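# Insert the steel peg fully into the block's hole

## Task

Push the steel peg completely into the hole in the block without shifting the block; the attempt fails outright if the block ever ends up more than 1.5 cm from its starting spot.

## Robot and tools

Setup: two arms, left_arm and right_arm, face each other across a table. All positions, velocities and hand orientations are in the scene frame: the origin is the table centre, +z is up, the table surface is at z = +0.020 m, and left_arm's base is on the +y side. Image left and right do not match arm names. Loose objects can get a small nudge now and then.

Joint order for every arm, in rows and in result lists: waist, shoulder, elbow, wrist pitch, wrist yaw, wrist roll. Nominal ranges in rad: waist -3.054 to 3.054, shoulder 0.000 to 3.142, elbow 0.000 to 2.356, wrist pitch -1.571 to 1.571, wrist yaw -1.571 to 1.571, wrist roll -3.142 to 3.142. The true ends can differ by up to 0.028 rad.

The row: every motion command uses rows of 14 numbers, each in [-1, 1], even when one arm stays still. Positions 1-6 are left_arm joint offsets, 7 is the left opening, 8-13 are right_arm joint offsets, 14 is the right opening. Joint values are offsets, not poses. They count from the Joint targets in effect when the action (or move) begins, not from the previous row, so sending the same offset twice moves the joint twice. Scale: 1.0 equals 2.055 rad for waist, shoulder and elbow, and 4.263 rad for the three wrist joints. Send 0 to keep a joint where it is targeted. The opening is absolute: +1 fully open, -1 fully closed, and empty fingers touch near -0.78. A 0 there is a real command (half closed), so repeat the current opening to leave a gripper alone. Closing fully takes about 0.6 s.

execute_actions(actions, cameras): actions is a list of actions. Each action is a table of up to 15 rows, one row per 1/30 s step. If there are fewer than 15 rows, the last row repeats until the 15 steps are done. An empty list just reports state. An action asking any joint more than 0.028 rad beyond its range is rejected for both arms. A malformed action, or a first action that fails this test, rejects the whole call. cameras: omitted, null or ["all"] gives every camera, [] gives none, and an unknown name invalidates the call. Available cameras are cam_left_wrist and cam_right_wrist, both 896x504.

move(target, speed, blend, opening_speed, blocking, cameras): target is one 14-number row or a list of up to 15 rows. Every row is an offset from the same starting Joint targets, not from the previous row. All joints travel together, so the hands follow curves. There is no obstacle or arm-to-arm avoidance.
- speed: rad/s for the joint with the farthest to go, 0.01 to 7, default 0.5. Give one value, or one per target.
- blend: rad, used for corner rounding at intermediate targets.
- opening_speed: at least 0.2 per second on the -1..+1 scale.
- blocking=false returns after about 0.5 s while the move continues.
Paths take at least 0.5 s, and anything beyond 10 s stops short. The result adds a 'move:' line saying done, off_target (resting more than 0.03 rad from target), moving, held or fault, plus limits=held if steps were withheld.

Other tools:
- wait(seconds 0-10) holds the last commands.
- stop() brakes a running move and needs room to do so.
- zoom_image(camera, region=[x0,y0,x1,y1] pixels, top-left origin, max 504x504) enlarges part of that camera's latest image.
- finished_scene(scene=1) ends the attempt for good. The peg must stay inserted without the robot holding it.

Motion limits: each joint's target can lead its measured angle by at most 0.368 rad (first three joints) or 0.763 rad (wrist joints). If targets would put the gripper more than 70 mm from where it is, that arm's targets are scaled back. Large offsets may therefore need several actions; command the remainder yourself. To end a push, or to recover targets dragged along by an arm, command targets back past the measured positions.

Gripper geometry: the fingers point along the gripper's +x axis and close along its y axis. end_effector_position is the midpoint between the fingers, 3-4 cm behind the tips. Only the outer 1.5 cm of each finger's inner face is flat. grip_measured uses the opening scale, with up to about 2 mm fixed error per gripper. To hold a part, command about 0.08 below the grip_measured reading at first contact for full force; less than that grips more gently. Parts thinner than about 5 mm get less force.

Result lines:
- end_effector_position (m), end_effector_quat_wxyz, linear and angular velocity (left out when the arm's velocities read 'within noise'). Poses can be off by a few cm.
- Joint positions and Joint velocities: rad, rad/s, with finger-pad gap last (m; 0.080 when fully open).
- Joint targets: the base for your next offsets.
- Tool commands: current gripper commands.
- grip_effort_n: motor effort, negative when closing; not a pad force.
- Joint torques and External joint torques: N m, noisy and offset. A push toward larger angles lowers the external reading.
- Wrist depth: a 7x7 grid of mm per camera, valid from 70 to 1000; '-' means no value.
- Flags: 'joint sent to its limit', 'joint command not followed' (clearance check altered targets), blocked, TORQUE FAULT, MOTOR HOT, OVER-TEMPERATURE FAULT.
Camera calibration (K, distortion, T_world_to_cam) is provided but only approximate.

Avoid:
- Moving the block more than 1.5 cm.
- Dropping the peg or letting anything fall or stay off the table.
- Releasing parts while they are moving.
- Fast impacts and hard presses.
- Any contact or pinch between the two arms, which can fail the task.
- Contact torque reaching the load limits (N m: waist 17.4, shoulder 21.6, elbow 21.5, wrist pitch 5.67, wrist yaw 5.65, wrist roll 5.3), which freezes that arm for 10 s.
- Long holds at full stretch or pushing at unreachable poses, which heats the motors and can trigger a 30-60 s fault.

Each tool is called after "Request:" by a JSON object that holds its "method" and its "body".

## Session

Request:
{"method": "execute_actions", "body": {"actions": []}}

Scene clock: 0.00 s.
left_arm: end_effector_position=(+0.3166, +0.4292, +0.1676) grip_measured=+1.000 grip_effort_n=n/a end_effector_quat_wxyz=(+0.879, -0.041, +0.382, +0.283) | right_arm: end_effector_position=(+0.1871, -0.2442, +0.2384) grip_measured=+1.000 grip_effort_n=n/a end_effector_quat_wxyz=(+0.705, -0.355, +0.132, +0.599)
Joint positions: left_arm=[1.203 1.457 0.926 -0.577 -0.681 -0.698 0.08] | right_arm=[-1.014 1.116 0.871 -0.546 -0.533 -0.923 0.08]
Joint velocities: within noise
Joint torques (N m): no reading
External joint torques (N m): no reading
Heat: left arm: hottest shoulder 37 °C (+0.0 °C/min); right arm: hottest wrist roll 38 °C (+0.0 °C/min).
Wrist depth (mm): cam_left_wrist=[- - - - - - 915 / - - - - - - - / - - - - - - - / - - 258 - - - 952 / - 256 238 212 223 96 893 / - 76 223 197 191 91 - / - 76 213 187 194 180 -] | cam_right_wrist=[364 414 493 603 - - - / 329 370 433 511 - - - / 302 336 386 450 - - - / 277 306 349 403 - - - / 257 282 317 361 - - - / 243 258 93 292 - 89 - / - - 227 283 - - -]
Joint targets: left_arm=[1.203 1.456 0.928 -0.577 -0.683 -0.698] | right_arm=[-1.014 1.113 0.875 -0.543 -0.533 -0.922]
Tool commands: left_gripper/opening=+1.0 right_gripper/opening=+1.0

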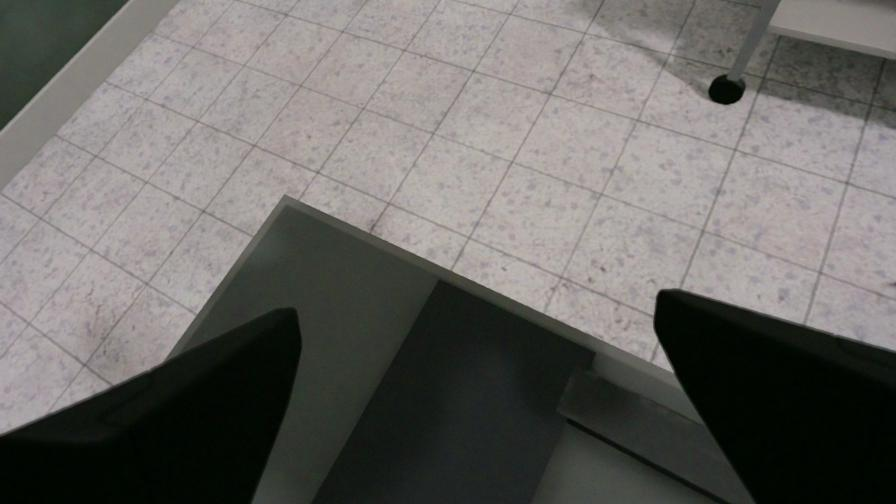

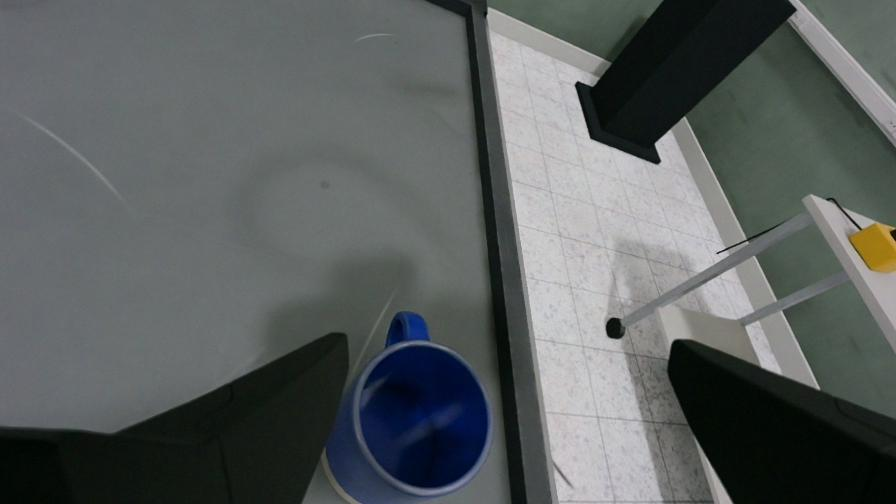

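Request:
{"method": "move", "body": {"target": [-0.5854, 0.0701, 0.4730, -0.2165, 0.1602, 0.1637, 1.0, 0.4934, 0.2370, 0.4988, -0.2245, 0.1250, 0.2163, 1.0], "speed": 0.9}}

Scene clock: 43.80 s.
left_arm: end_effector_position=(-0.0085, +0.1316, +0.3326) grip_measured=+1.000 grip_effort_n=1.2 end_effector_quat_wxyz=(+0.587, +0.397, +0.402, -0.580) | right_arm: end_effector_position=(-0.0231, -0.1450, +0.3304) grip_measured=+1.000 grip_effort_n=-2.1 end_effector_quat_wxyz=(+0.580, -0.402, +0.403, +0.583)
Joint positions: left_arm=[0.001 1.59 1.889 -1.499 -0.003 -0.006 0.08] | right_arm=[-0.001 1.591 1.884 -1.502 -0.005 -0.004 0.08]
Joint velocities: within noise
Joint torques (N m): left_arm=[0.1 -4.82 7.7 0.85 0.11 0.25] | right_arm=[0.06 -4.7 6.48 0.91 0.15 0.11]
External joint torques (N m): left_arm=[0.09 0.85 2.21 -0.07 0.12 0.25] | right_arm=[0.11 0.79 1.14 0.02 0.15 0.11]
Heat: left arm: hottest elbow 41 °C (+9.6 °C/min); right arm: hottest wrist pitch 40 °C (+4.1 °C/min).
Wrist depth (mm): cam_left_wrist=[379 379 381 383 388 388 389 / 377 381 379 381 385 390 389 / 375 378 380 382 385 388 390 / 376 378 381 383 383 387 387 / 376 374 379 384 384 96 390 / - 76 375 383 382 90 - / - 76 378 380 380 - -] | cam_right_wrist=[- 450 447 439 437 432 428 / - 437 430 428 422 419 414 / 429 425 416 416 411 407 403 / 414 412 411 403 401 394 392 / 407 403 398 394 394 389 382 / 397 - 93 382 379 89 312 / - - 374 373 371 - -]
Joint targets: left_arm=[0.000 1.600 1.900 -1.500 0.001 0.000] | right_arm=[0.000 1.600 1.900 -1.501 0.000 0.000]
move: done
camera_calibration:
cam_left_wrist: T_world_to_cam=[[-0.999016, 0.0441133, -0.00451756, -0.00259801], [0.0441742, 0.99892, -0.0144144, -0.0990443], [0.00387682, -0.0145997, -0.999886, 0.407112], [0, 0, 0, 1]] pos_world=[0.000201457, 0.104996, 0.405626]
cam_right_wrist: T_world_to_cam=[[0.999187, 0.0209033, -0.0344682, 0.0522851], [0.0186833, -0.997806, -0.0635176, -0.0866365], [-0.0357203, 0.062822, -0.997385, 0.418226], [0, 0, 0, 1]] pos_world=[-0.0356848, -0.113813, 0.413431]

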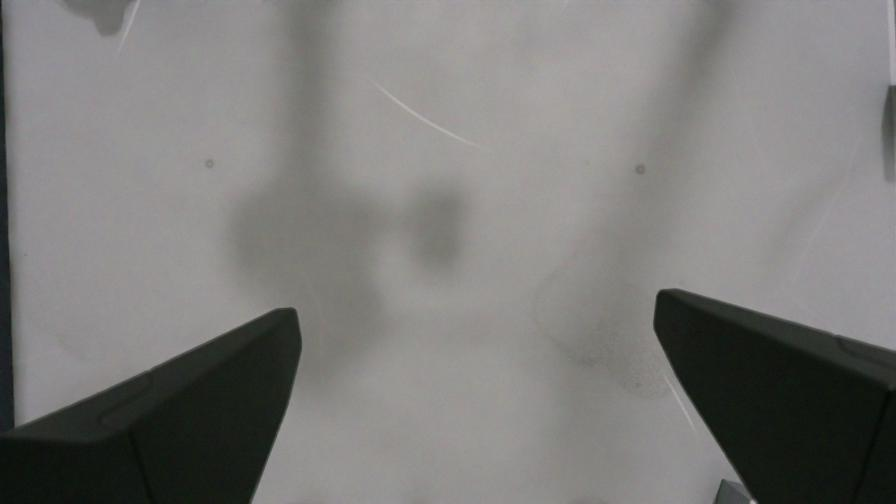

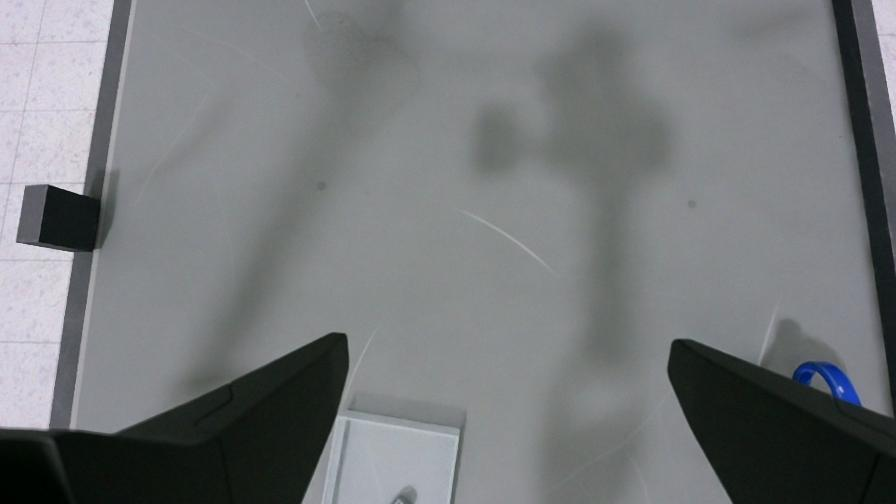

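Request:
{"method": "move", "body": {"target": [-0.4866, -0.2433, -0.2433, 0, 0, 0, 1.0, 0.146, -0.2433, -0.2433, 0, 0, 0, 1.0], "speed": 0.9}}

Scene clock: 58.30 s.
left_arm: end_effector_position=(-0.1759, +0.3441, +0.3052) grip_measured=+1.000 grip_effort_n=0.7 end_effector_quat_wxyz=(+0.238, +0.541, +0.163, -0.790) | right_arm: end_effector_position=(-0.0813, -0.2763, +0.3044) grip_measured=+1.000 grip_effort_n=-2.1 end_effector_quat_wxyz=(+0.488, -0.456, +0.338, +0.663)
Joint positions: left_arm=[-0.997 1.108 1.408 -1.501 -0.002 -0.006 0.08] | right_arm=[0.297 1.111 1.408 -1.504 -0.004 -0.004 0.08]
Joint velocities: within noise
Joint torques (N m): left_arm=[-0.17 -3.43 5.36 1.07 0.1 0.19] | right_arm=[0.08 -3.55 4.16 1.12 0.14 0.06]
External joint torques (N m): left_arm=[-0.17 -1.23 -0.18 0.14 0.1 0.18] | right_arm=[0.08 -1.57 -1.19 0.2 0.15 0.06]
Heat: left arm: hottest shoulder 40 °C (+3.1 °C/min); right arm: hottest elbow 40 °C (+7.2 °C/min).
Wrist depth (mm): cam_left_wrist=[353 354 357 359 364 - 208 / 354 353 357 359 363 346 181 / 351 354 356 359 360 341 - / 351 354 355 358 357 242 364 / 350 353 354 356 340 96 366 / - 76 354 354 339 90 - / - 76 353 354 339 - -] | cam_right_wrist=[- - 421 417 414 414 408 / - 419 409 406 401 396 392 / - 399 396 392 391 386 380 / - 388 386 381 377 377 370 / - 376 376 373 369 367 361 / - - 93 360 359 89 347 / - - 351 350 348 - -]
Joint targets: left_arm=[-1.000 1.100 1.400 -1.500 0.001 0.000] | right_arm=[0.300 1.100 1.400 -1.500 -0.001 0.000]
move: done
camera_calibration:
cam_left_wrist: T_world_to_cam=[[-0.503621, 0.863919, -0.00320047, -0.374661], [0.863857, 0.503531, -0.0144223, 0.0103054], [-0.0108482, -0.0100281, -0.999891, 0.379417], [0, 0, 0, 1]] pos_world=[-0.193474, 0.322292, 0.378325]
cam_right_wrist: T_world_to_cam=[[0.949089, 0.313192, -0.0337655, 0.188721], [0.310518, -0.948206, -0.0669648, -0.179817], [-0.0529895, 0.0530708, -0.997184, 0.394312], [0, 0, 0, 1]] pos_world=[-0.102383, -0.250536, 0.387532]

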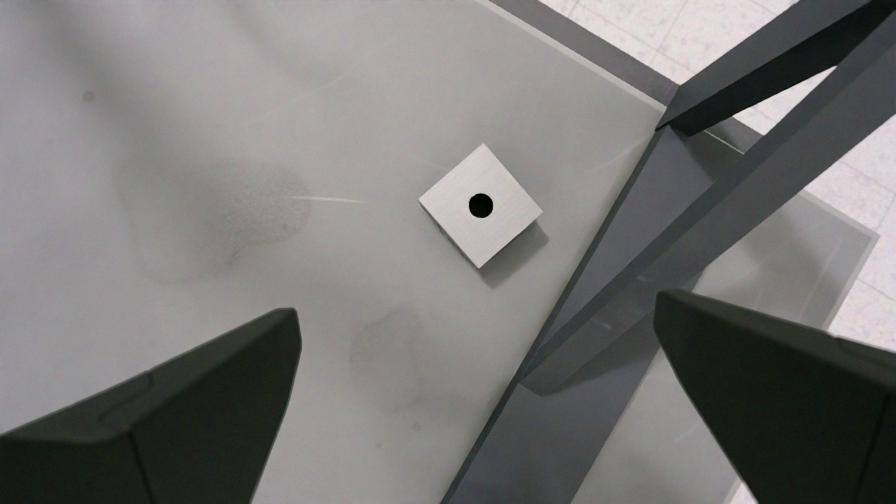

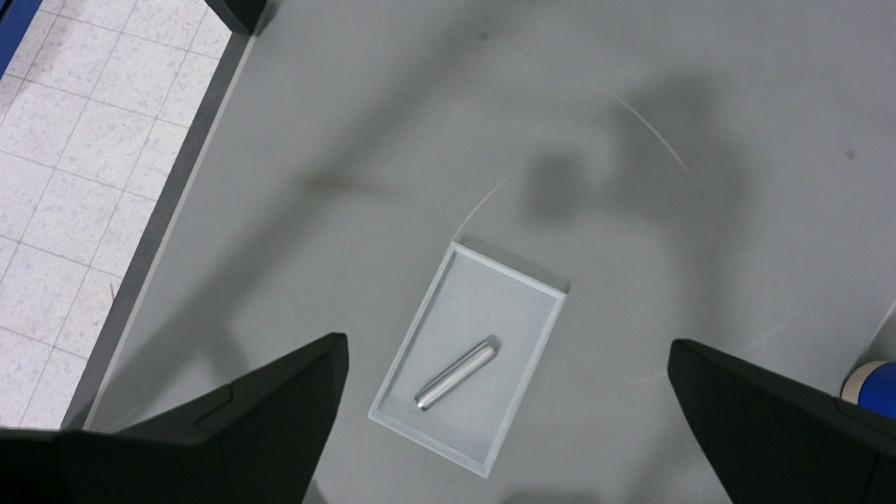

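Request:
{"method": "zoom_image", "body": {"camera": "cam_left_wrist", "region": [380, 110, 640, 300]}}

Request:
{"method": "zoom_image", "body": {"camera": "cam_right_wrist", "region": [340, 220, 600, 490]}}

Scaled by 1.938 from the camera's 896x504 image, which has a finer 1280x720 frame.

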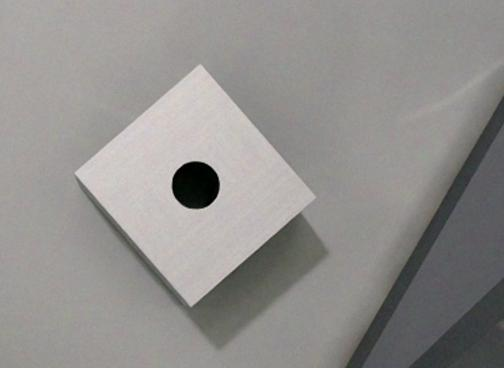

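Scaled by 1.867 from the camera's 896x504 image, which has a finer 1280x720 frame.

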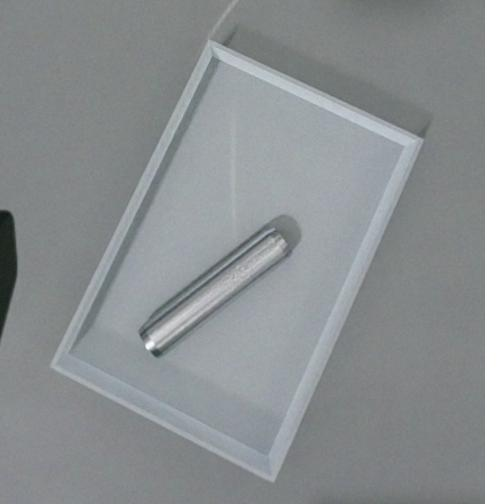

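Request:
{"method": "move", "body": {"target": [0, 0, 0, 0, 0, 0, 1.0, 0.0797, 0.0895, -0.2063, 0.0311, 0.0002, 0.2510, 1.0], "speed": 0.8}}

Scene clock: 211.70 s.
left_arm: end_effector_position=(-0.1758, +0.3441, +0.3051) grip_measured=+1.000 grip_effort_n=0.7 end_effector_quat_wxyz=(+0.238, +0.541, +0.163, -0.790) | right_arm: end_effector_position=(-0.1014, -0.3084, +0.1645) grip_measured=+1.000 grip_effort_n=-2.6 end_effector_quat_wxyz=(+0.624, -0.361, +0.628, +0.293)
Joint positions: left_arm=[-0.997 1.107 1.408 -1.501 -0.002 -0.006 0.08] | right_arm=[0.461 1.279 0.984 -1.373 -0.004 1.067 0.08]
Joint velocities: within noise
Joint torques (N m): left_arm=[-0.41 -3.49 5.29 0.95 0.06 0.2] | right_arm=[0.25 -2.7 4.02 0.4 0.16 0.05]
External joint torques (N m): left_arm=[-0.42 -1.31 -0.23 0.03 0.06 0.2] | right_arm=[0.25 0.52 -1.34 0.25 0.12 0.04]
Heat: left arm: hottest elbow 40 °C (+1.0 °C/min); right arm: hottest wrist pitch 41 °C (+0.0 °C/min).
Wrist depth (mm): cam_left_wrist=[353 356 360 359 363 - 208 / 355 355 357 360 362 343 183 / 352 355 356 359 361 341 - / 350 356 354 358 361 240 363 / 349 355 356 358 339 96 363 / - 76 355 355 339 90 - / - 76 353 354 337 - -] | cam_right_wrist=[195 193 190 188 185 182 181 / 204 201 200 195 194 191 188 / 214 212 208 203 202 199 196 / 226 223 218 214 214 209 206 / 238 235 227 227 223 220 215 / 250 242 93 238 234 89 200 / - - 254 254 245 225 -]
Joint targets: left_arm=[-1.000 1.100 1.399 -1.500 0.001 0.000] | right_arm=[0.464 1.284 0.977 -1.368 0.000 1.070]
move: done
camera_calibration:
cam_left_wrist: T_world_to_cam=[[-0.50362, 0.863919, -0.00317865, -0.374706], [0.863861, 0.503535, -0.0140625, 0.0100283], [-0.0105483, -0.00982806, -0.999896, 0.379214], [0, 0, 0, 1]] pos_world=[-0.193373, 0.322393, 0.378125]
cam_right_wrist: T_world_to_cam=[[0.823567, -0.565279, 0.0468766, -0.0837528], [-0.545155, -0.765999, 0.340664, -0.310927], [-0.156662, -0.306114, -0.939016, 0.124623], [0, 0, 0, 1]] pos_world=[-0.0810038, -0.247365, 0.226871]

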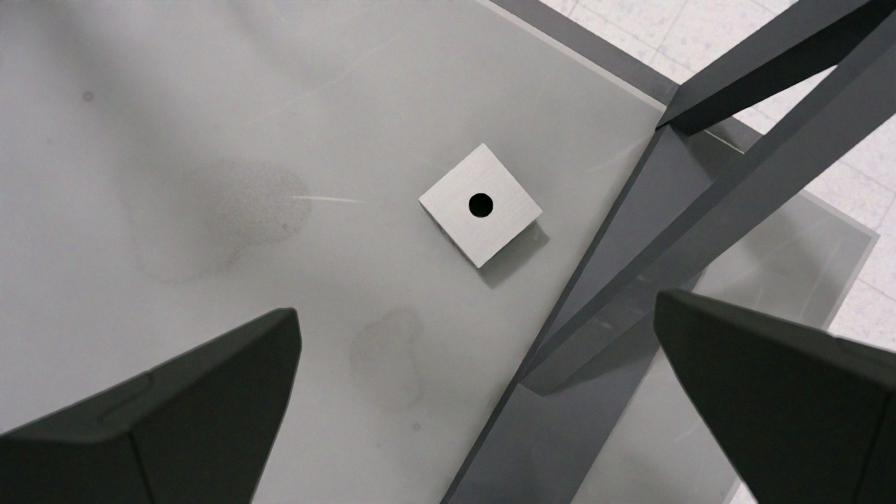

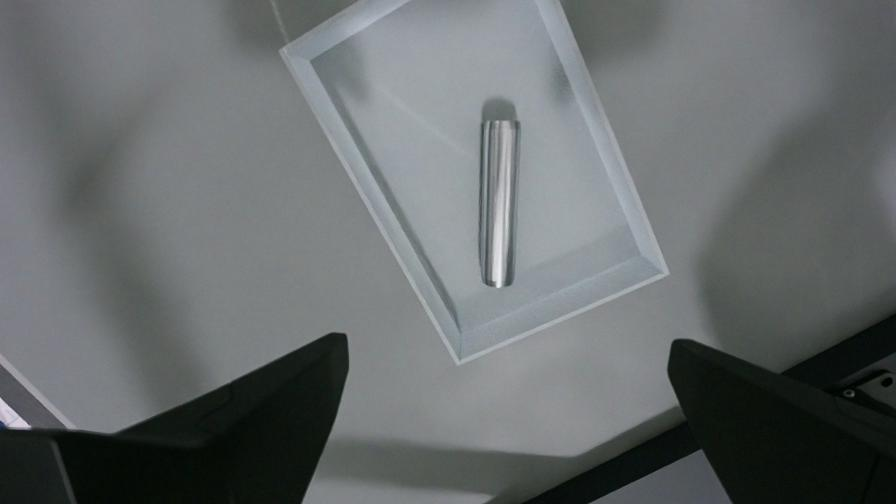

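Request:
{"method": "move", "body": {"target": [[0, 0, 0, 0, 0, 0, 1.0, -0.0051, 0.0124, -0.0892, 0.0471, 0, -0.0017, -0.02], [0, 0, 0, 0, 0, 0, 1.0, -0.0051, 0.0334, -0.1352, 0.0794, 0, -0.0017, -0.02]], "speed": 0.4, "blend": [0.03, 0]}}

Scene clock: 262.53 s.
left_arm: end_effector_position=(-0.1758, +0.3441, +0.3051) grip_measured=+1.000 grip_effort_n=0.2 end_effector_quat_wxyz=(+0.238, +0.541, +0.163, -0.790) | right_arm: end_effector_position=(-0.0988, -0.3117, +0.0846) grip_measured=-0.017 grip_effort_n=-14.7 end_effector_quat_wxyz=(+0.624, -0.363, +0.629, +0.289)
Joint positions: left_arm=[-0.997 1.107 1.408 -1.501 -0.002 -0.006 0.08] | right_arm=[0.456 1.347 0.706 -1.035 -0.004 1.066 0.034]
Joint velocities: within noise
Joint torques (N m): left_arm=[-0.25 -3.36 5.27 1.08 0.06 0.23] | right_arm=[-0.24 -2.97 3.56 0.41 0.22 -0.14]
External joint torques (N m): left_arm=[-0.25 -1.23 -0.23 0.15 0.06 0.23] | right_arm=[-0.24 0.33 -1.35 0.3 0.18 -0.15]
Heat: left arm: hottest elbow 40 °C (+0.0 °C/min); right arm: hottest wrist pitch 38 °C (-3.0 °C/min).
Wrist depth (mm): cam_left_wrist=[354 357 358 361 361 - 208 / 352 354 357 359 363 342 183 / 352 351 356 355 360 343 - / 351 354 356 354 359 241 363 / 351 354 356 359 339 96 365 / - 76 353 356 338 90 - / - 76 350 355 338 - -] | cam_right_wrist=[119 117 117 115 114 112 111 / 125 124 121 120 118 117 115 / 130 129 128 126 124 123 122 / 137 136 133 132 129 128 127 / 145 144 140 137 135 135 134 / 153 151 146 126 145 140 141 / - - - 156 154 - -]
Joint targets: left_arm=[-1.000 1.100 1.400 -1.500 0.001 0.000] | right_arm=[0.453 1.352 0.699 -1.029 0.000 1.063]
move: done
camera_calibration:
cam_left_wrist: T_world_to_cam=[[-0.50362, 0.863919, -0.00317865, -0.374706], [0.863861, 0.503535, -0.0140625, 0.0100283], [-0.0105483, -0.00982806, -0.999896, 0.379214], [0, 0, 0, 1]] pos_world=[-0.193373, 0.322393, 0.378125]
cam_right_wrist: T_world_to_cam=[[0.821689, -0.567359, 0.0541374, -0.0854176], [-0.548663, -0.761731, 0.344579, -0.284199], [-0.154262, -0.31284, -0.937195, 0.0469497], [0, 0, 0, 1]] pos_world=[-0.0785002, -0.250258, 0.146554]

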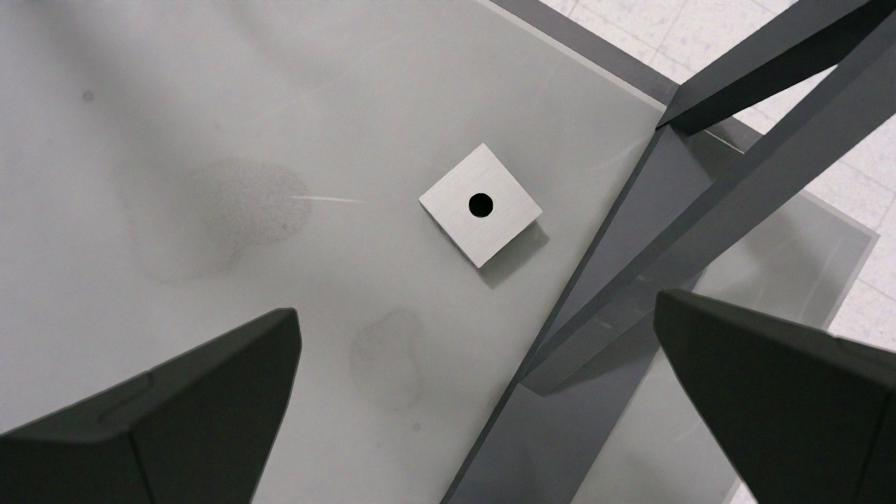

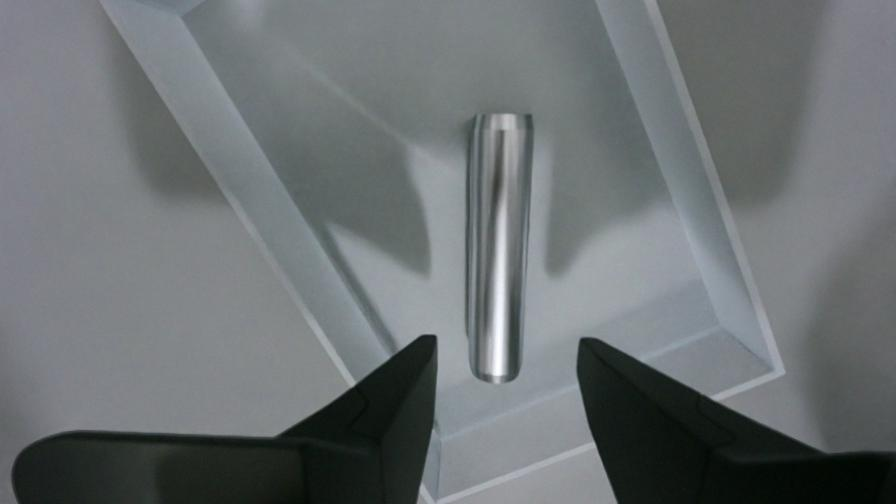

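Request:
{"method": "move", "body": {"target": [0, 0, 0, 0, 0, 0, 1.0, 0.00608, 0.02102, -0.02029, 0.01973, 0, 0.0021, -0.157], "speed": 0.1, "cameras": ["cam_right_wrist"]}}

Scene clock: 286.43 s.
left_arm: end_effector_position=(-0.1758, +0.3441, +0.3051) grip_measured=+1.000 grip_effort_n=0.7 end_effector_quat_wxyz=(+0.238, +0.541, +0.163, -0.790) | right_arm: end_effector_position=(-0.1006, -0.3106, +0.0676) grip_measured=-0.155 grip_effort_n=-14.7 end_effector_quat_wxyz=(+0.624, -0.364, +0.628, +0.290)
Joint positions: left_arm=[-0.997 1.107 1.408 -1.501 -0.002 -0.006 0.08] | right_arm=[0.463 1.39 0.664 -0.951 -0.004 1.069 0.028]
Joint velocities: within noise
Joint torques (N m): left_arm=[-0.23 -3.41 5.51 1.03 0.11 0.19] | right_arm=[0.17 -2.98 3.64 0.44 0.22 0.06]
External joint torques (N m): left_arm=[-0.24 -1.28 0.01 0.1 0.11 0.19] | right_arm=[0.2 0.43 -1.07 0.33 0.17 0.06]
Heat: left arm: hottest elbow 40 °C (+0.0 °C/min); right arm: hottest elbow 38 °C (+1.0 °C/min).
Wrist depth (mm): cam_left_wrist=[353 357 359 361 362 - 208 / 354 353 356 359 361 344 182 / 350 354 357 358 360 343 - / 352 353 354 357 359 241 365 / 350 351 356 357 339 95 364 / - 76 353 357 340 90 - / - 76 353 354 339 - -] | cam_right_wrist=[- 101 101 100 98 98 96 / - 106 105 104 102 101 100 / - 112 110 108 107 107 106 / 119 118 117 115 113 112 110 / - 124 122 118 117 118 115 / 133 131 128 108 125 122 122 / - - - 134 133 - -]
Joint targets: left_arm=[-1.000 1.100 1.400 -1.500 0.001 0.000] | right_arm=[0.466 1.396 0.657 -0.945 0.000 1.071]
move: done
camera_calibration:
cam_right_wrist: T_world_to_cam=[[0.823371, -0.564862, 0.0546974, -0.0814852], [-0.546556, -0.76334, 0.344368, -0.278733], [-0.152768, -0.313438, -0.93724, 0.0310589], [0, 0, 0, 1]] pos_world=[-0.0805058, -0.249061, 0.129554]
Images, in order (width x height): cam_right_wrist 896x504.

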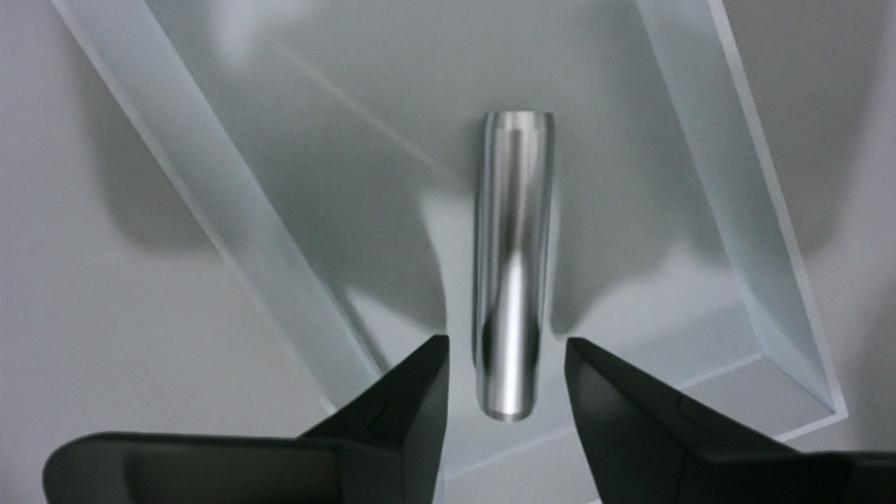

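Request:
{"method": "move", "body": {"target": [0, 0, 0, 0, 0, 0, 1.0, 0, 0.00321, -0.00399, 0.00347, 0, 0, -0.157], "speed": 0.05, "cameras": ["cam_right_wrist"]}}

Scene clock: 294.53 s.
left_arm: end_effector_position=(-0.1758, +0.3441, +0.3051) grip_measured=+1.000 grip_effort_n=0.7 end_effector_quat_wxyz=(+0.238, +0.541, +0.163, -0.790) | right_arm: end_effector_position=(-0.1006, -0.3107, +0.0646) grip_measured=-0.155 grip_effort_n=-14.7 end_effector_quat_wxyz=(+0.624, -0.364, +0.628, +0.289)
Joint positions: left_arm=[-0.997 1.107 1.408 -1.501 -0.002 -0.006 0.08] | right_arm=[0.463 1.396 0.656 -0.936 -0.004 1.07 0.028]
Joint velocities: within noise
Joint torques (N m): left_arm=[-0.05 -3.04 5.17 1.03 0.08 0.23] | right_arm=[0.46 -2.71 3.44 0.37 0.18 0.07]
External joint torques (N m): left_arm=[-0.07 -0.94 -0.29 0.11 0.09 0.23] | right_arm=[0.45 0.75 -1.3 0.24 0.14 0.06]
Heat: left arm: hottest elbow 40 °C (+0.0 °C/min); right arm: hottest elbow 38 °C (+1.0 °C/min).
Wrist depth (mm): cam_left_wrist=[355 358 357 360 364 - 208 / 352 353 357 359 360 342 182 / 351 354 357 358 361 341 - / 353 354 354 356 359 241 365 / 351 352 355 358 342 96 364 / - 76 352 357 338 90 - / - 76 355 354 339 - -] | cam_right_wrist=[- 99 98 97 96 95 94 / - 103 103 103 99 98 97 / - 109 107 105 104 104 103 / 116 115 113 111 109 109 107 / - 121 119 107 114 115 112 / 130 126 125 103 108 119 119 / - - - 130 129 - -]
Joint targets: left_arm=[-1.000 1.100 1.400 -1.500 0.001 0.000] | right_arm=[0.466 1.402 0.648 -0.931 0.000 1.072]
move: done
camera_calibration:
cam_right_wrist: T_world_to_cam=[[0.823161, -0.565162, 0.0547454, -0.081558], [-0.546843, -0.763119, 0.344402, -0.277693], [-0.152866, -0.313435, -0.937225, 0.0282221], [0, 0, 0, 1]] pos_world=[-0.0804051, -0.249161, 0.126553]
Images, in order (width x height): cam_right_wrist 896x504.

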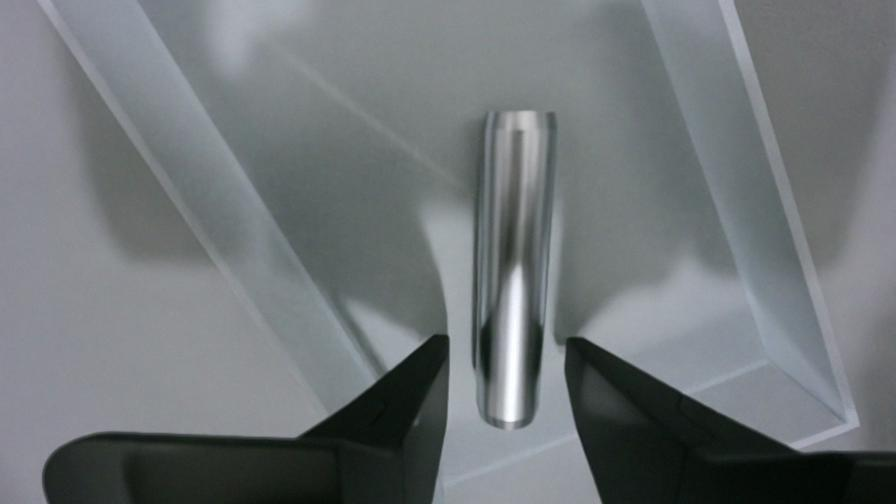

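Request:
{"method": "move", "body": {"target": [0, 0, 0, 0, 0, 0, 1.0, 0, 0, 0, 0, 0, 0, -0.52], "speed": 0.1, "opening_speed": 0.35, "cameras": ["cam_right_wrist"]}}

Scene clock: 297.80 s.
left_arm: end_effector_position=(-0.1758, +0.3441, +0.3051) grip_measured=+1.000 grip_effort_n=0.7 end_effector_quat_wxyz=(+0.238, +0.541, +0.163, -0.790) | right_arm: end_effector_position=(-0.1006, -0.3108, +0.0646) grip_measured=-0.503 grip_effort_n=-83.5 end_effector_quat_wxyz=(+0.624, -0.364, +0.628, +0.289)
Joint positions: left_arm=[-0.997 1.107 1.408 -1.501 -0.002 -0.006 0.08] | right_arm=[0.463 1.396 0.656 -0.937 -0.004 1.07 0.012]
Joint velocities: within noise
Joint torques (N m): left_arm=[-0.27 -3.4 5.29 1.05 0.06 0.18] | right_arm=[0.21 -3.01 3.42 0.49 0.19 0.04]
External joint torques (N m): left_arm=[-0.28 -1.27 -0.21 0.12 0.07 0.18] | right_arm=[0.23 0.46 -1.34 0.36 0.14 0.04]
Heat: left arm: hottest elbow 40 °C (+0.0 °C/min); right arm: hottest elbow 38 °C (+1.0 °C/min).
Wrist depth (mm): cam_left_wrist=[353 357 360 360 362 - 208 / 353 355 356 356 362 343 183 / 350 354 357 359 360 343 - / 354 353 354 357 359 241 366 / 350 351 354 356 339 95 364 / - 76 355 357 337 90 - / - 76 352 356 339 - -] | cam_right_wrist=[- 99 98 97 96 95 94 / - 104 103 103 100 99 97 / - 109 108 105 105 104 104 / 116 115 114 111 109 109 107 / - 121 120 115 114 115 112 / 130 127 126 102 101 120 119 / - - - - 91 - -]
Joint targets: left_arm=[-1.000 1.100 1.400 -1.500 0.001 0.000] | right_arm=[0.466 1.402 0.649 -0.930 0.000 1.072]
move: done
camera_calibration:
cam_right_wrist: T_world_to_cam=[[0.823176, -0.565116, 0.055002, -0.081634], [-0.546848, -0.763028, 0.344595, -0.277772], [-0.152768, -0.31374, -0.937139, 0.0281111], [0, 0, 0, 1]] pos_world=[-0.0804052, -0.24926, 0.126553]
Images, in order (width x height): cam_right_wrist 896x504.

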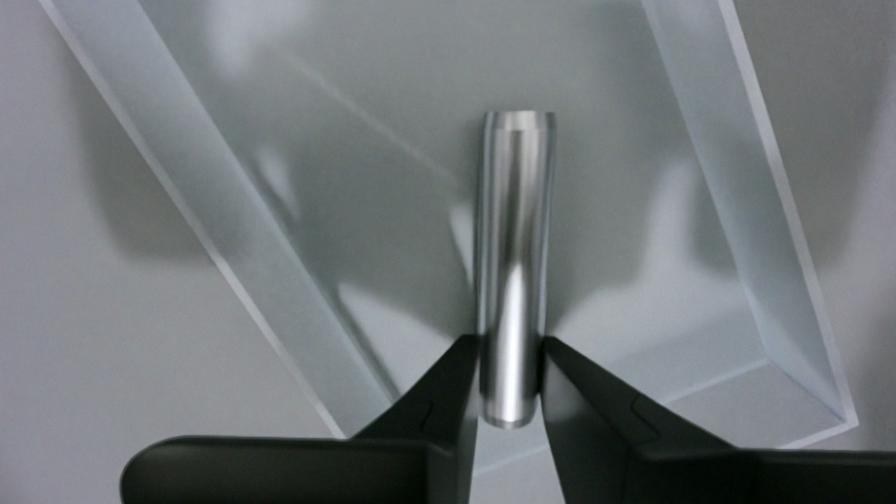

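Request:
{"method": "move", "body": {"target": [[-0.0076, -0.0018, -0.0684, 0.0321, 0, 0, 1.0, 0, -0.0198, 0.0277, -0.0229, 0, 0, -0.52], [-0.0227, -0.0055, -0.2053, 0.0963, 0, 0, 1.0, 0, -0.04579, 0.08993, -0.06542, 0, 0, -0.52]], "speed": 0.3, "blend": [0.02, 0]}}

Scene clock: 334.87 s.
left_arm: end_effector_position=(-0.2075, +0.3362, +0.2067) grip_measured=+1.000 grip_effort_n=0.7 end_effector_quat_wxyz=(+0.219, +0.545, +0.150, -0.795) | right_arm: end_effector_position=(-0.0980, -0.3161, +0.1159) grip_measured=-0.504 grip_effort_n=-83.5 end_effector_quat_wxyz=(+0.623, -0.379, +0.627, +0.274)
Joint positions: left_arm=[-1.044 1.098 0.987 -1.092 -0.002 -0.006 0.08] | right_arm=[0.463 1.323 0.815 -1.211 -0.004 1.07 0.012]
Joint velocities: within noise
Joint torques (N m): left_arm=[-0.03 -4.4 6.13 1.09 0.15 0.21] | right_arm=[0.22 -5.16 6.2 0.03 0.24 0.07]
External joint torques (N m): left_arm=[-0.02 -1.6 -0.11 0.16 0.15 0.21] | right_arm=[0.23 -1.86 1.06 -0.03 0.2 0.07]
Heat: left arm: hottest elbow 40 °C (+0.0 °C/min); right arm: hottest elbow 38 °C (+0.0 °C/min).
Wrist depth (mm): cam_left_wrist=[257 258 260 261 262 265 186 / 256 256 259 260 262 263 244 / 255 258 259 260 262 244 245 / 255 259 258 225 261 243 135 / 255 255 257 259 260 95 127 / - 76 257 259 259 91 - / - 76 255 258 229 241 -] | cam_right_wrist=[140 142 140 140 139 140 139 / 146 147 148 146 147 147 145 / 155 155 155 153 154 153 153 / 163 163 163 163 160 162 162 / 173 173 172 106 169 171 171 / 184 183 182 101 102 182 179 / - - - - - - -]
Joint targets: left_arm=[-1.047 1.089 0.978 -1.089 0.001 0.000] | right_arm=[0.466 1.308 0.834 -1.209 0.000 1.072]
move: done
camera_calibration:
cam_left_wrist: T_world_to_cam=[[-0.462484, 0.886622, -0.00314301, -0.383238], [0.886575, 0.462415, -0.0125532, 0.0583071], [-0.00967654, -0.00859216, -0.999916, 0.280219], [0, 0, 0, 1]] pos_world=[-0.226224, 0.315233, 0.279723]
cam_right_wrist: T_world_to_cam=[[0.822001, -0.562074, 0.0915852, -0.0930768], [-0.553216, -0.749955, 0.362655, -0.296684], [-0.135154, -0.348769, -0.927412, 0.0644284], [0, 0, 0, 1]] pos_world=[-0.0789136, -0.252345, 0.17587]

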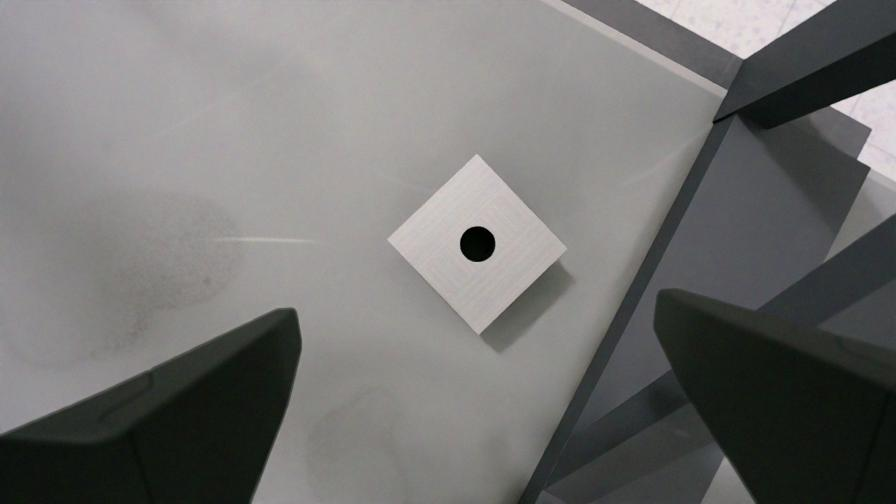

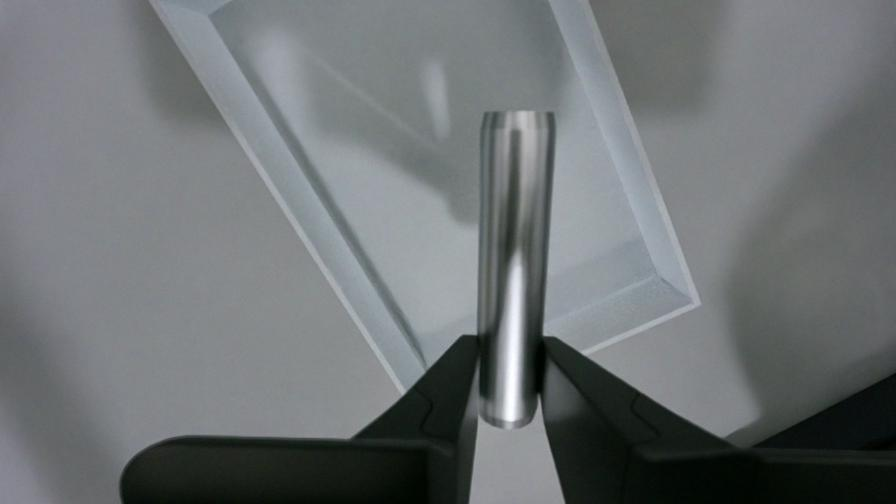

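Request:
{"method": "move", "body": {"target": [[0.1, 0.07, 0.08, -0.025, 0, 0.15, 1.0, -0.05645, 0.0691, 0.15377, 0.04903, 0, -0.0638, -0.52], [0.43698, 0.29533, 0.33732, -0.10722, 0, 0.72719, 1.0, -0.19572, 0.52672, 0.11061, 0.57075, 0, -0.25147, -0.52]], "speed": 0.8, "blend": [0.15, 0]}}

Scene clock: 399.47 s.
left_arm: end_effector_position=(-0.0534, +0.1585, +0.2410) grip_measured=+1.000 grip_effort_n=0.2 end_effector_quat_wxyz=(-0.523, +0.476, -0.524, -0.474) | right_arm: end_effector_position=(-0.0587, +0.0821, +0.0806) grip_measured=-0.504 grip_effort_n=-83.5 end_effector_quat_wxyz=(+0.682, -0.036, +0.035, +0.730)
Joint positions: left_arm=[-0.15 1.684 1.66 -1.545 -0.002 3.094 0.08] | right_arm=[0.065 2.381 1.065 1.216 -0.004 0.001 0.012]
Joint velocities: within noise
Joint torques (N m): left_arm=[0.24 -5.28 7.51 0.05 0.13 0.24] | right_arm=[-0.02 -8.5 3.2 2.29 0.17 -0.03]
External joint torques (N m): left_arm=[0.23 1.03 2.05 -0.2 0.12 0.24] | right_arm=[-0.07 1.11 -1.01 0.62 0.17 -0.03]
Heat: left arm: hottest elbow 41 °C (+1.0 °C/min); right arm: hottest elbow 41 °C (+3.0 °C/min).
Wrist depth (mm): cam_left_wrist=[250 251 253 254 257 257 259 / 262 262 264 267 268 270 272 / 274 276 277 280 283 285 287 / 288 290 293 295 297 299 303 / 304 301 306 220 313 96 316 / - 76 320 243 242 90 - / - 76 243 234 346 - -] | cam_right_wrist=[- 400 - - - - - / - 412 - - 362 - - / - - - 93 - - - / - 403 415 417 400 398 388 / 293 292 293 102 272 289 288 / 217 218 230 102 101 217 215 / - - - 173 - - -]
Joint targets: left_arm=[-0.148 1.696 1.671 -1.546 0.001 3.100] | right_arm=[0.064 2.391 1.061 1.224 0.000 -0.001]
move: done
camera_calibration:
cam_left_wrist: T_world_to_cam=[[0.988337, -0.151137, 0.018619, 0.082474], [-0.148011, -0.924683, 0.35079, 0.081342], [-0.0358008, -0.349455, -0.936269, 0.351774], [0, 0, 0, 1]] pos_world=[-0.0568788, 0.21061, 0.299286]
cam_right_wrist: T_world_to_cam=[[0.994628, 0.103512, 0.00106047, 0.0645513], [0.0410771, -0.385257, -0.921895, 0.145037], [-0.0950189, 0.916985, -0.387439, 0.0307236], [0, 0, 0, 1]] pos_world=[-0.0672429, 0.0210215, 0.145544]

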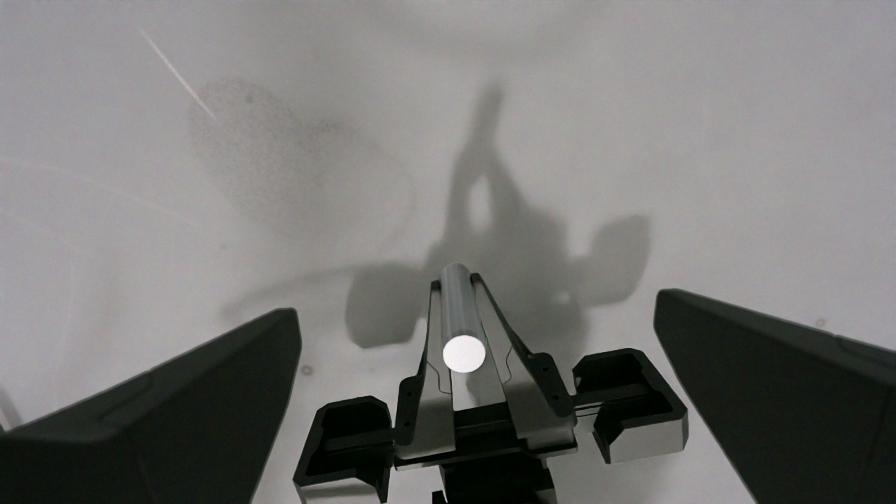

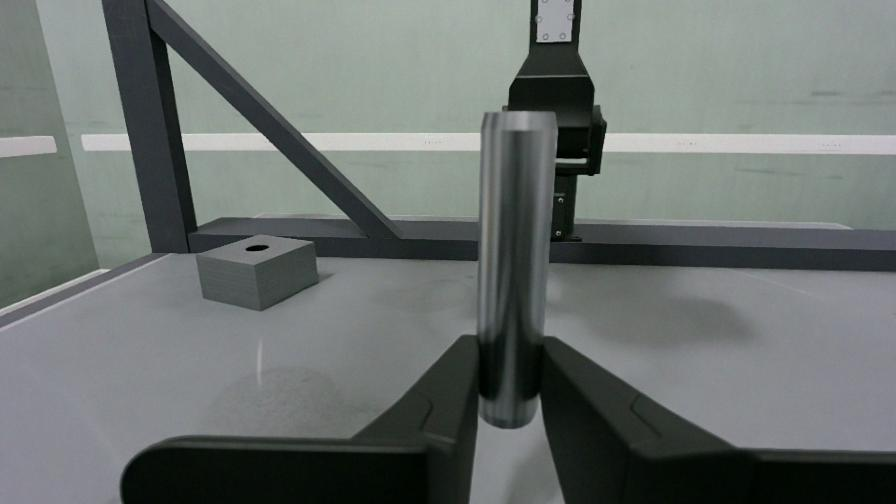

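Request:
{"method": "move", "body": {"target": [0.0023, 0.0768, 0.0759, 0, 0, 0, 1.0, 0, 0, 0, 0, 0, 0, -0.52], "speed": 0.2}}

Scene clock: 451.10 s.
left_arm: end_effector_position=(-0.0581, +0.1186, +0.2329) grip_measured=+1.000 grip_effort_n=0.2 end_effector_quat_wxyz=(-0.523, +0.476, -0.523, -0.475) | right_arm: end_effector_position=(-0.0587, +0.0821, +0.0806) grip_measured=-0.504 grip_effort_n=-83.5 end_effector_quat_wxyz=(+0.682, -0.036, +0.035, +0.730)
Joint positions: left_arm=[-0.146 1.841 1.816 -1.546 -0.002 3.094 0.08] | right_arm=[0.065 2.381 1.065 1.216 -0.004 0.001 0.012]
Joint velocities: within noise
Joint torques (N m): left_arm=[0.15 -6.7 7.53 0.19 0.06 0.18] | right_arm=[-0.26 -8.81 3.24 2.26 0.13 -0.06]
External joint torques (N m): left_arm=[0.14 0.86 2.04 -0.05 0.05 0.18] | right_arm=[-0.3 0.72 -0.93 0.61 0.13 -0.07]
Heat: left arm: hottest elbow 45 °C (+4.1 °C/min); right arm: hottest wrist pitch 52 °C (+15.2 °C/min). Fold the right arm in close to its base, or ease its load, before you think long.
Wrist depth (mm): cam_left_wrist=[242 243 245 247 248 251 251 / 253 254 256 257 260 263 263 / 265 268 268 268 273 276 276 / 279 281 282 198 286 289 291 / 293 290 294 227 217 95 303 / - 76 224 212 211 90 - / - 76 337 205 336 - -] | cam_right_wrist=[- 399 - - - - - / - 414 - - 354 - - / - - - 93 - - - / - 403 414 416 401 397 387 / 292 293 293 102 273 291 290 / 218 218 230 102 101 218 215 / - - - 174 - - -]
Joint targets: left_arm=[-0.144 1.854 1.827 -1.546 0.001 3.100] | right_arm=[0.064 2.391 1.061 1.223 0.000 0.000]
MOTOR HOT: the wrist pitch of the right arm reports 52 °C; the controller stops that arm at 95 °C. To cool a motor, set the load down, stop pushing, or move to a pose that needs little force.
move: done
camera_calibration:
cam_left_wrist: T_world_to_cam=[[0.988798, -0.1481, 0.0185755, 0.0808296], [-0.14522, -0.925797, 0.349013, 0.0472429], [-0.0344917, -0.347801, -0.936934, 0.330093], [0, 0, 0, 1]] pos_world=[-0.061678, 0.170515, 0.291286]
cam_right_wrist: T_world_to_cam=[[0.994628, 0.103512, 0.00106047, 0.0645513], [0.0410771, -0.385257, -0.921895, 0.145037], [-0.0950189, 0.916985, -0.387439, 0.0307236], [0, 0, 0, 1]] pos_world=[-0.0672429, 0.0210215, 0.145544]

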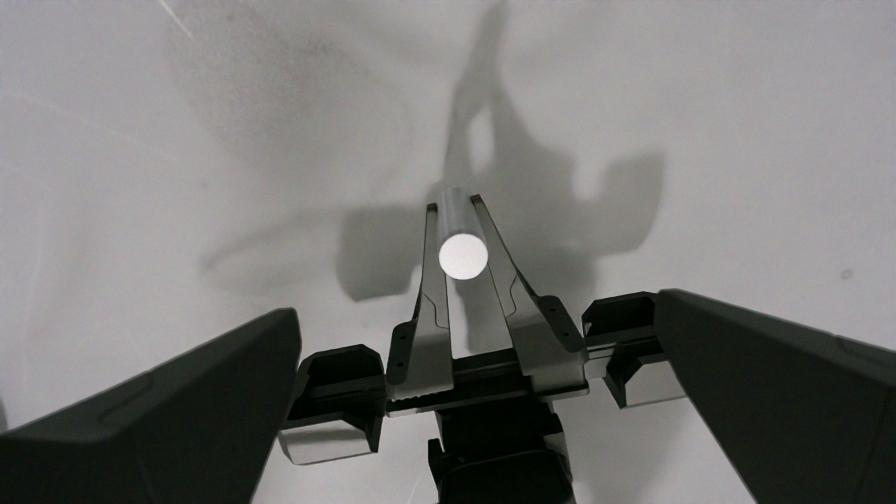

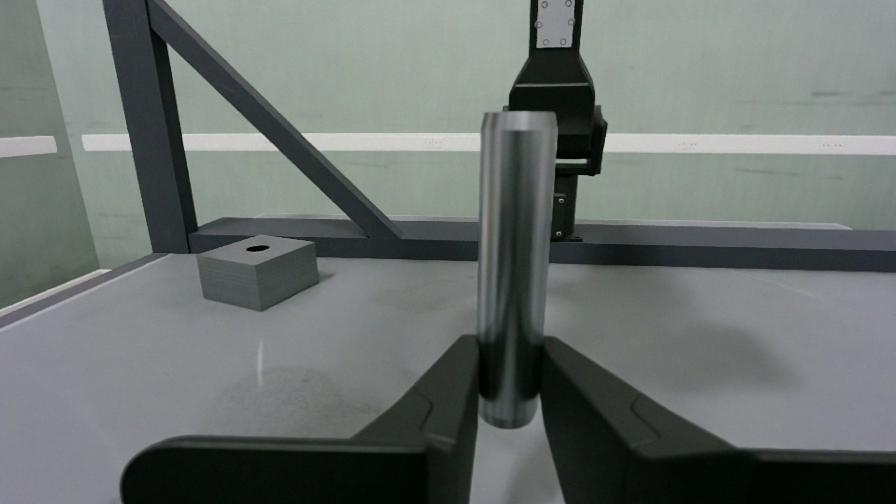

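Request:
{"method": "move", "body": {"target": [[0, -0.01007, -0.08477, 0.03629, 0, 0, 1.0, 0, 0, 0, 0, 0, 0, -0.52], [0, -0.00944, -0.15168, 0.06885, 0, 0, 1.0, 0, 0, 0, 0, 0, 0, -0.52]], "speed": 0.15, "blend": [0.02, 0]}}

Scene clock: 462.97 s.
left_arm: end_effector_position=(-0.0588, +0.1136, +0.1596) grip_measured=+1.000 grip_effort_n=0.2 end_effector_quat_wxyz=(-0.523, +0.476, -0.523, -0.475) | right_arm: end_effector_position=(-0.0587, +0.0821, +0.0806) grip_measured=-0.504 grip_effort_n=-83.5 end_effector_quat_wxyz=(+0.682, -0.036, +0.035, +0.730)
Joint positions: left_arm=[-0.146 1.841 1.524 -1.254 -0.002 3.094 0.08] | right_arm=[0.065 2.381 1.065 1.216 -0.004 0.001 0.012]
Joint velocities: within noise
Joint torques (N m): left_arm=[0.36 -8.85 5.22 0.29 0.07 0.23] | right_arm=[-0.27 -8.73 3.29 2.27 0.15 -0.11]
External joint torques (N m): left_arm=[0.32 -1.25 -0.35 0.05 0.07 0.23] | right_arm=[-0.22 0.91 -0.95 0.58 0.15 -0.12]
Heat: left arm: hottest elbow 45 °C (+3.0 °C/min); right arm: hottest wrist pitch 53 °C (+12.0 °C/min). Fold the right arm in close to its base, or ease its load, before you think long.
Wrist depth (mm): cam_left_wrist=[177 177 179 179 181 182 183 / 185 186 187 189 190 191 192 / 194 195 196 198 200 200 202 / 203 205 207 203 209 212 213 / 215 212 216 - 218 95 221 / - 76 228 76 148 91 - / - 76 181 152 128 135 -] | cam_right_wrist=[- 73 104 - - - - / - - 102 - 354 - - / - 421 92 93 - - - / - 402 369 418 401 87 388 / 293 293 293 102 273 291 289 / 218 218 230 102 102 216 216 / - - - 173 - - -]
Joint targets: left_arm=[-0.144 1.834 1.515 -1.253 0.001 3.100] | right_arm=[0.064 2.391 1.061 1.223 0.000 0.000]
MOTOR HOT: still on. The wrist pitch of the right arm reports 53 °C.
move: done
camera_calibration:
cam_left_wrist: T_world_to_cam=[[0.988788, -0.148166, 0.0185919, 0.0821624], [-0.145313, -0.926042, 0.348324, 0.0683402], [-0.0343929, -0.34712, -0.93719, 0.259732], [0, 0, 0, 1]] pos_world=[-0.0623775, 0.165618, 0.218086]
cam_right_wrist: T_world_to_cam=[[0.994628, 0.103512, 0.00106047, 0.0645513], [0.0410771, -0.385257, -0.921895, 0.145037], [-0.0950189, 0.916985, -0.387439, 0.0307236], [0, 0, 0, 1]] pos_world=[-0.0672429, 0.0210215, 0.145544]

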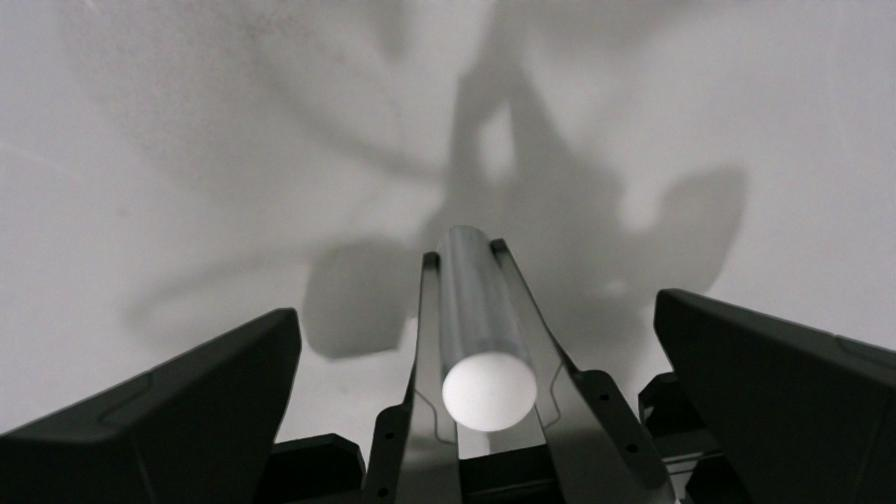

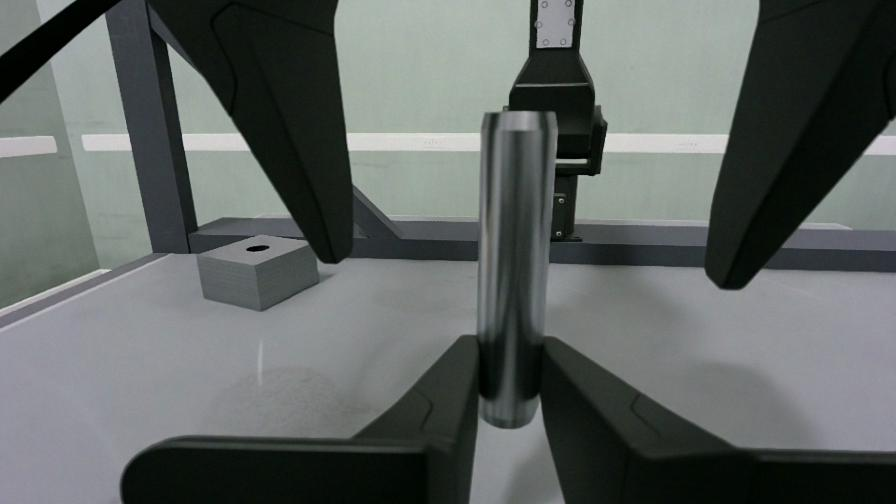

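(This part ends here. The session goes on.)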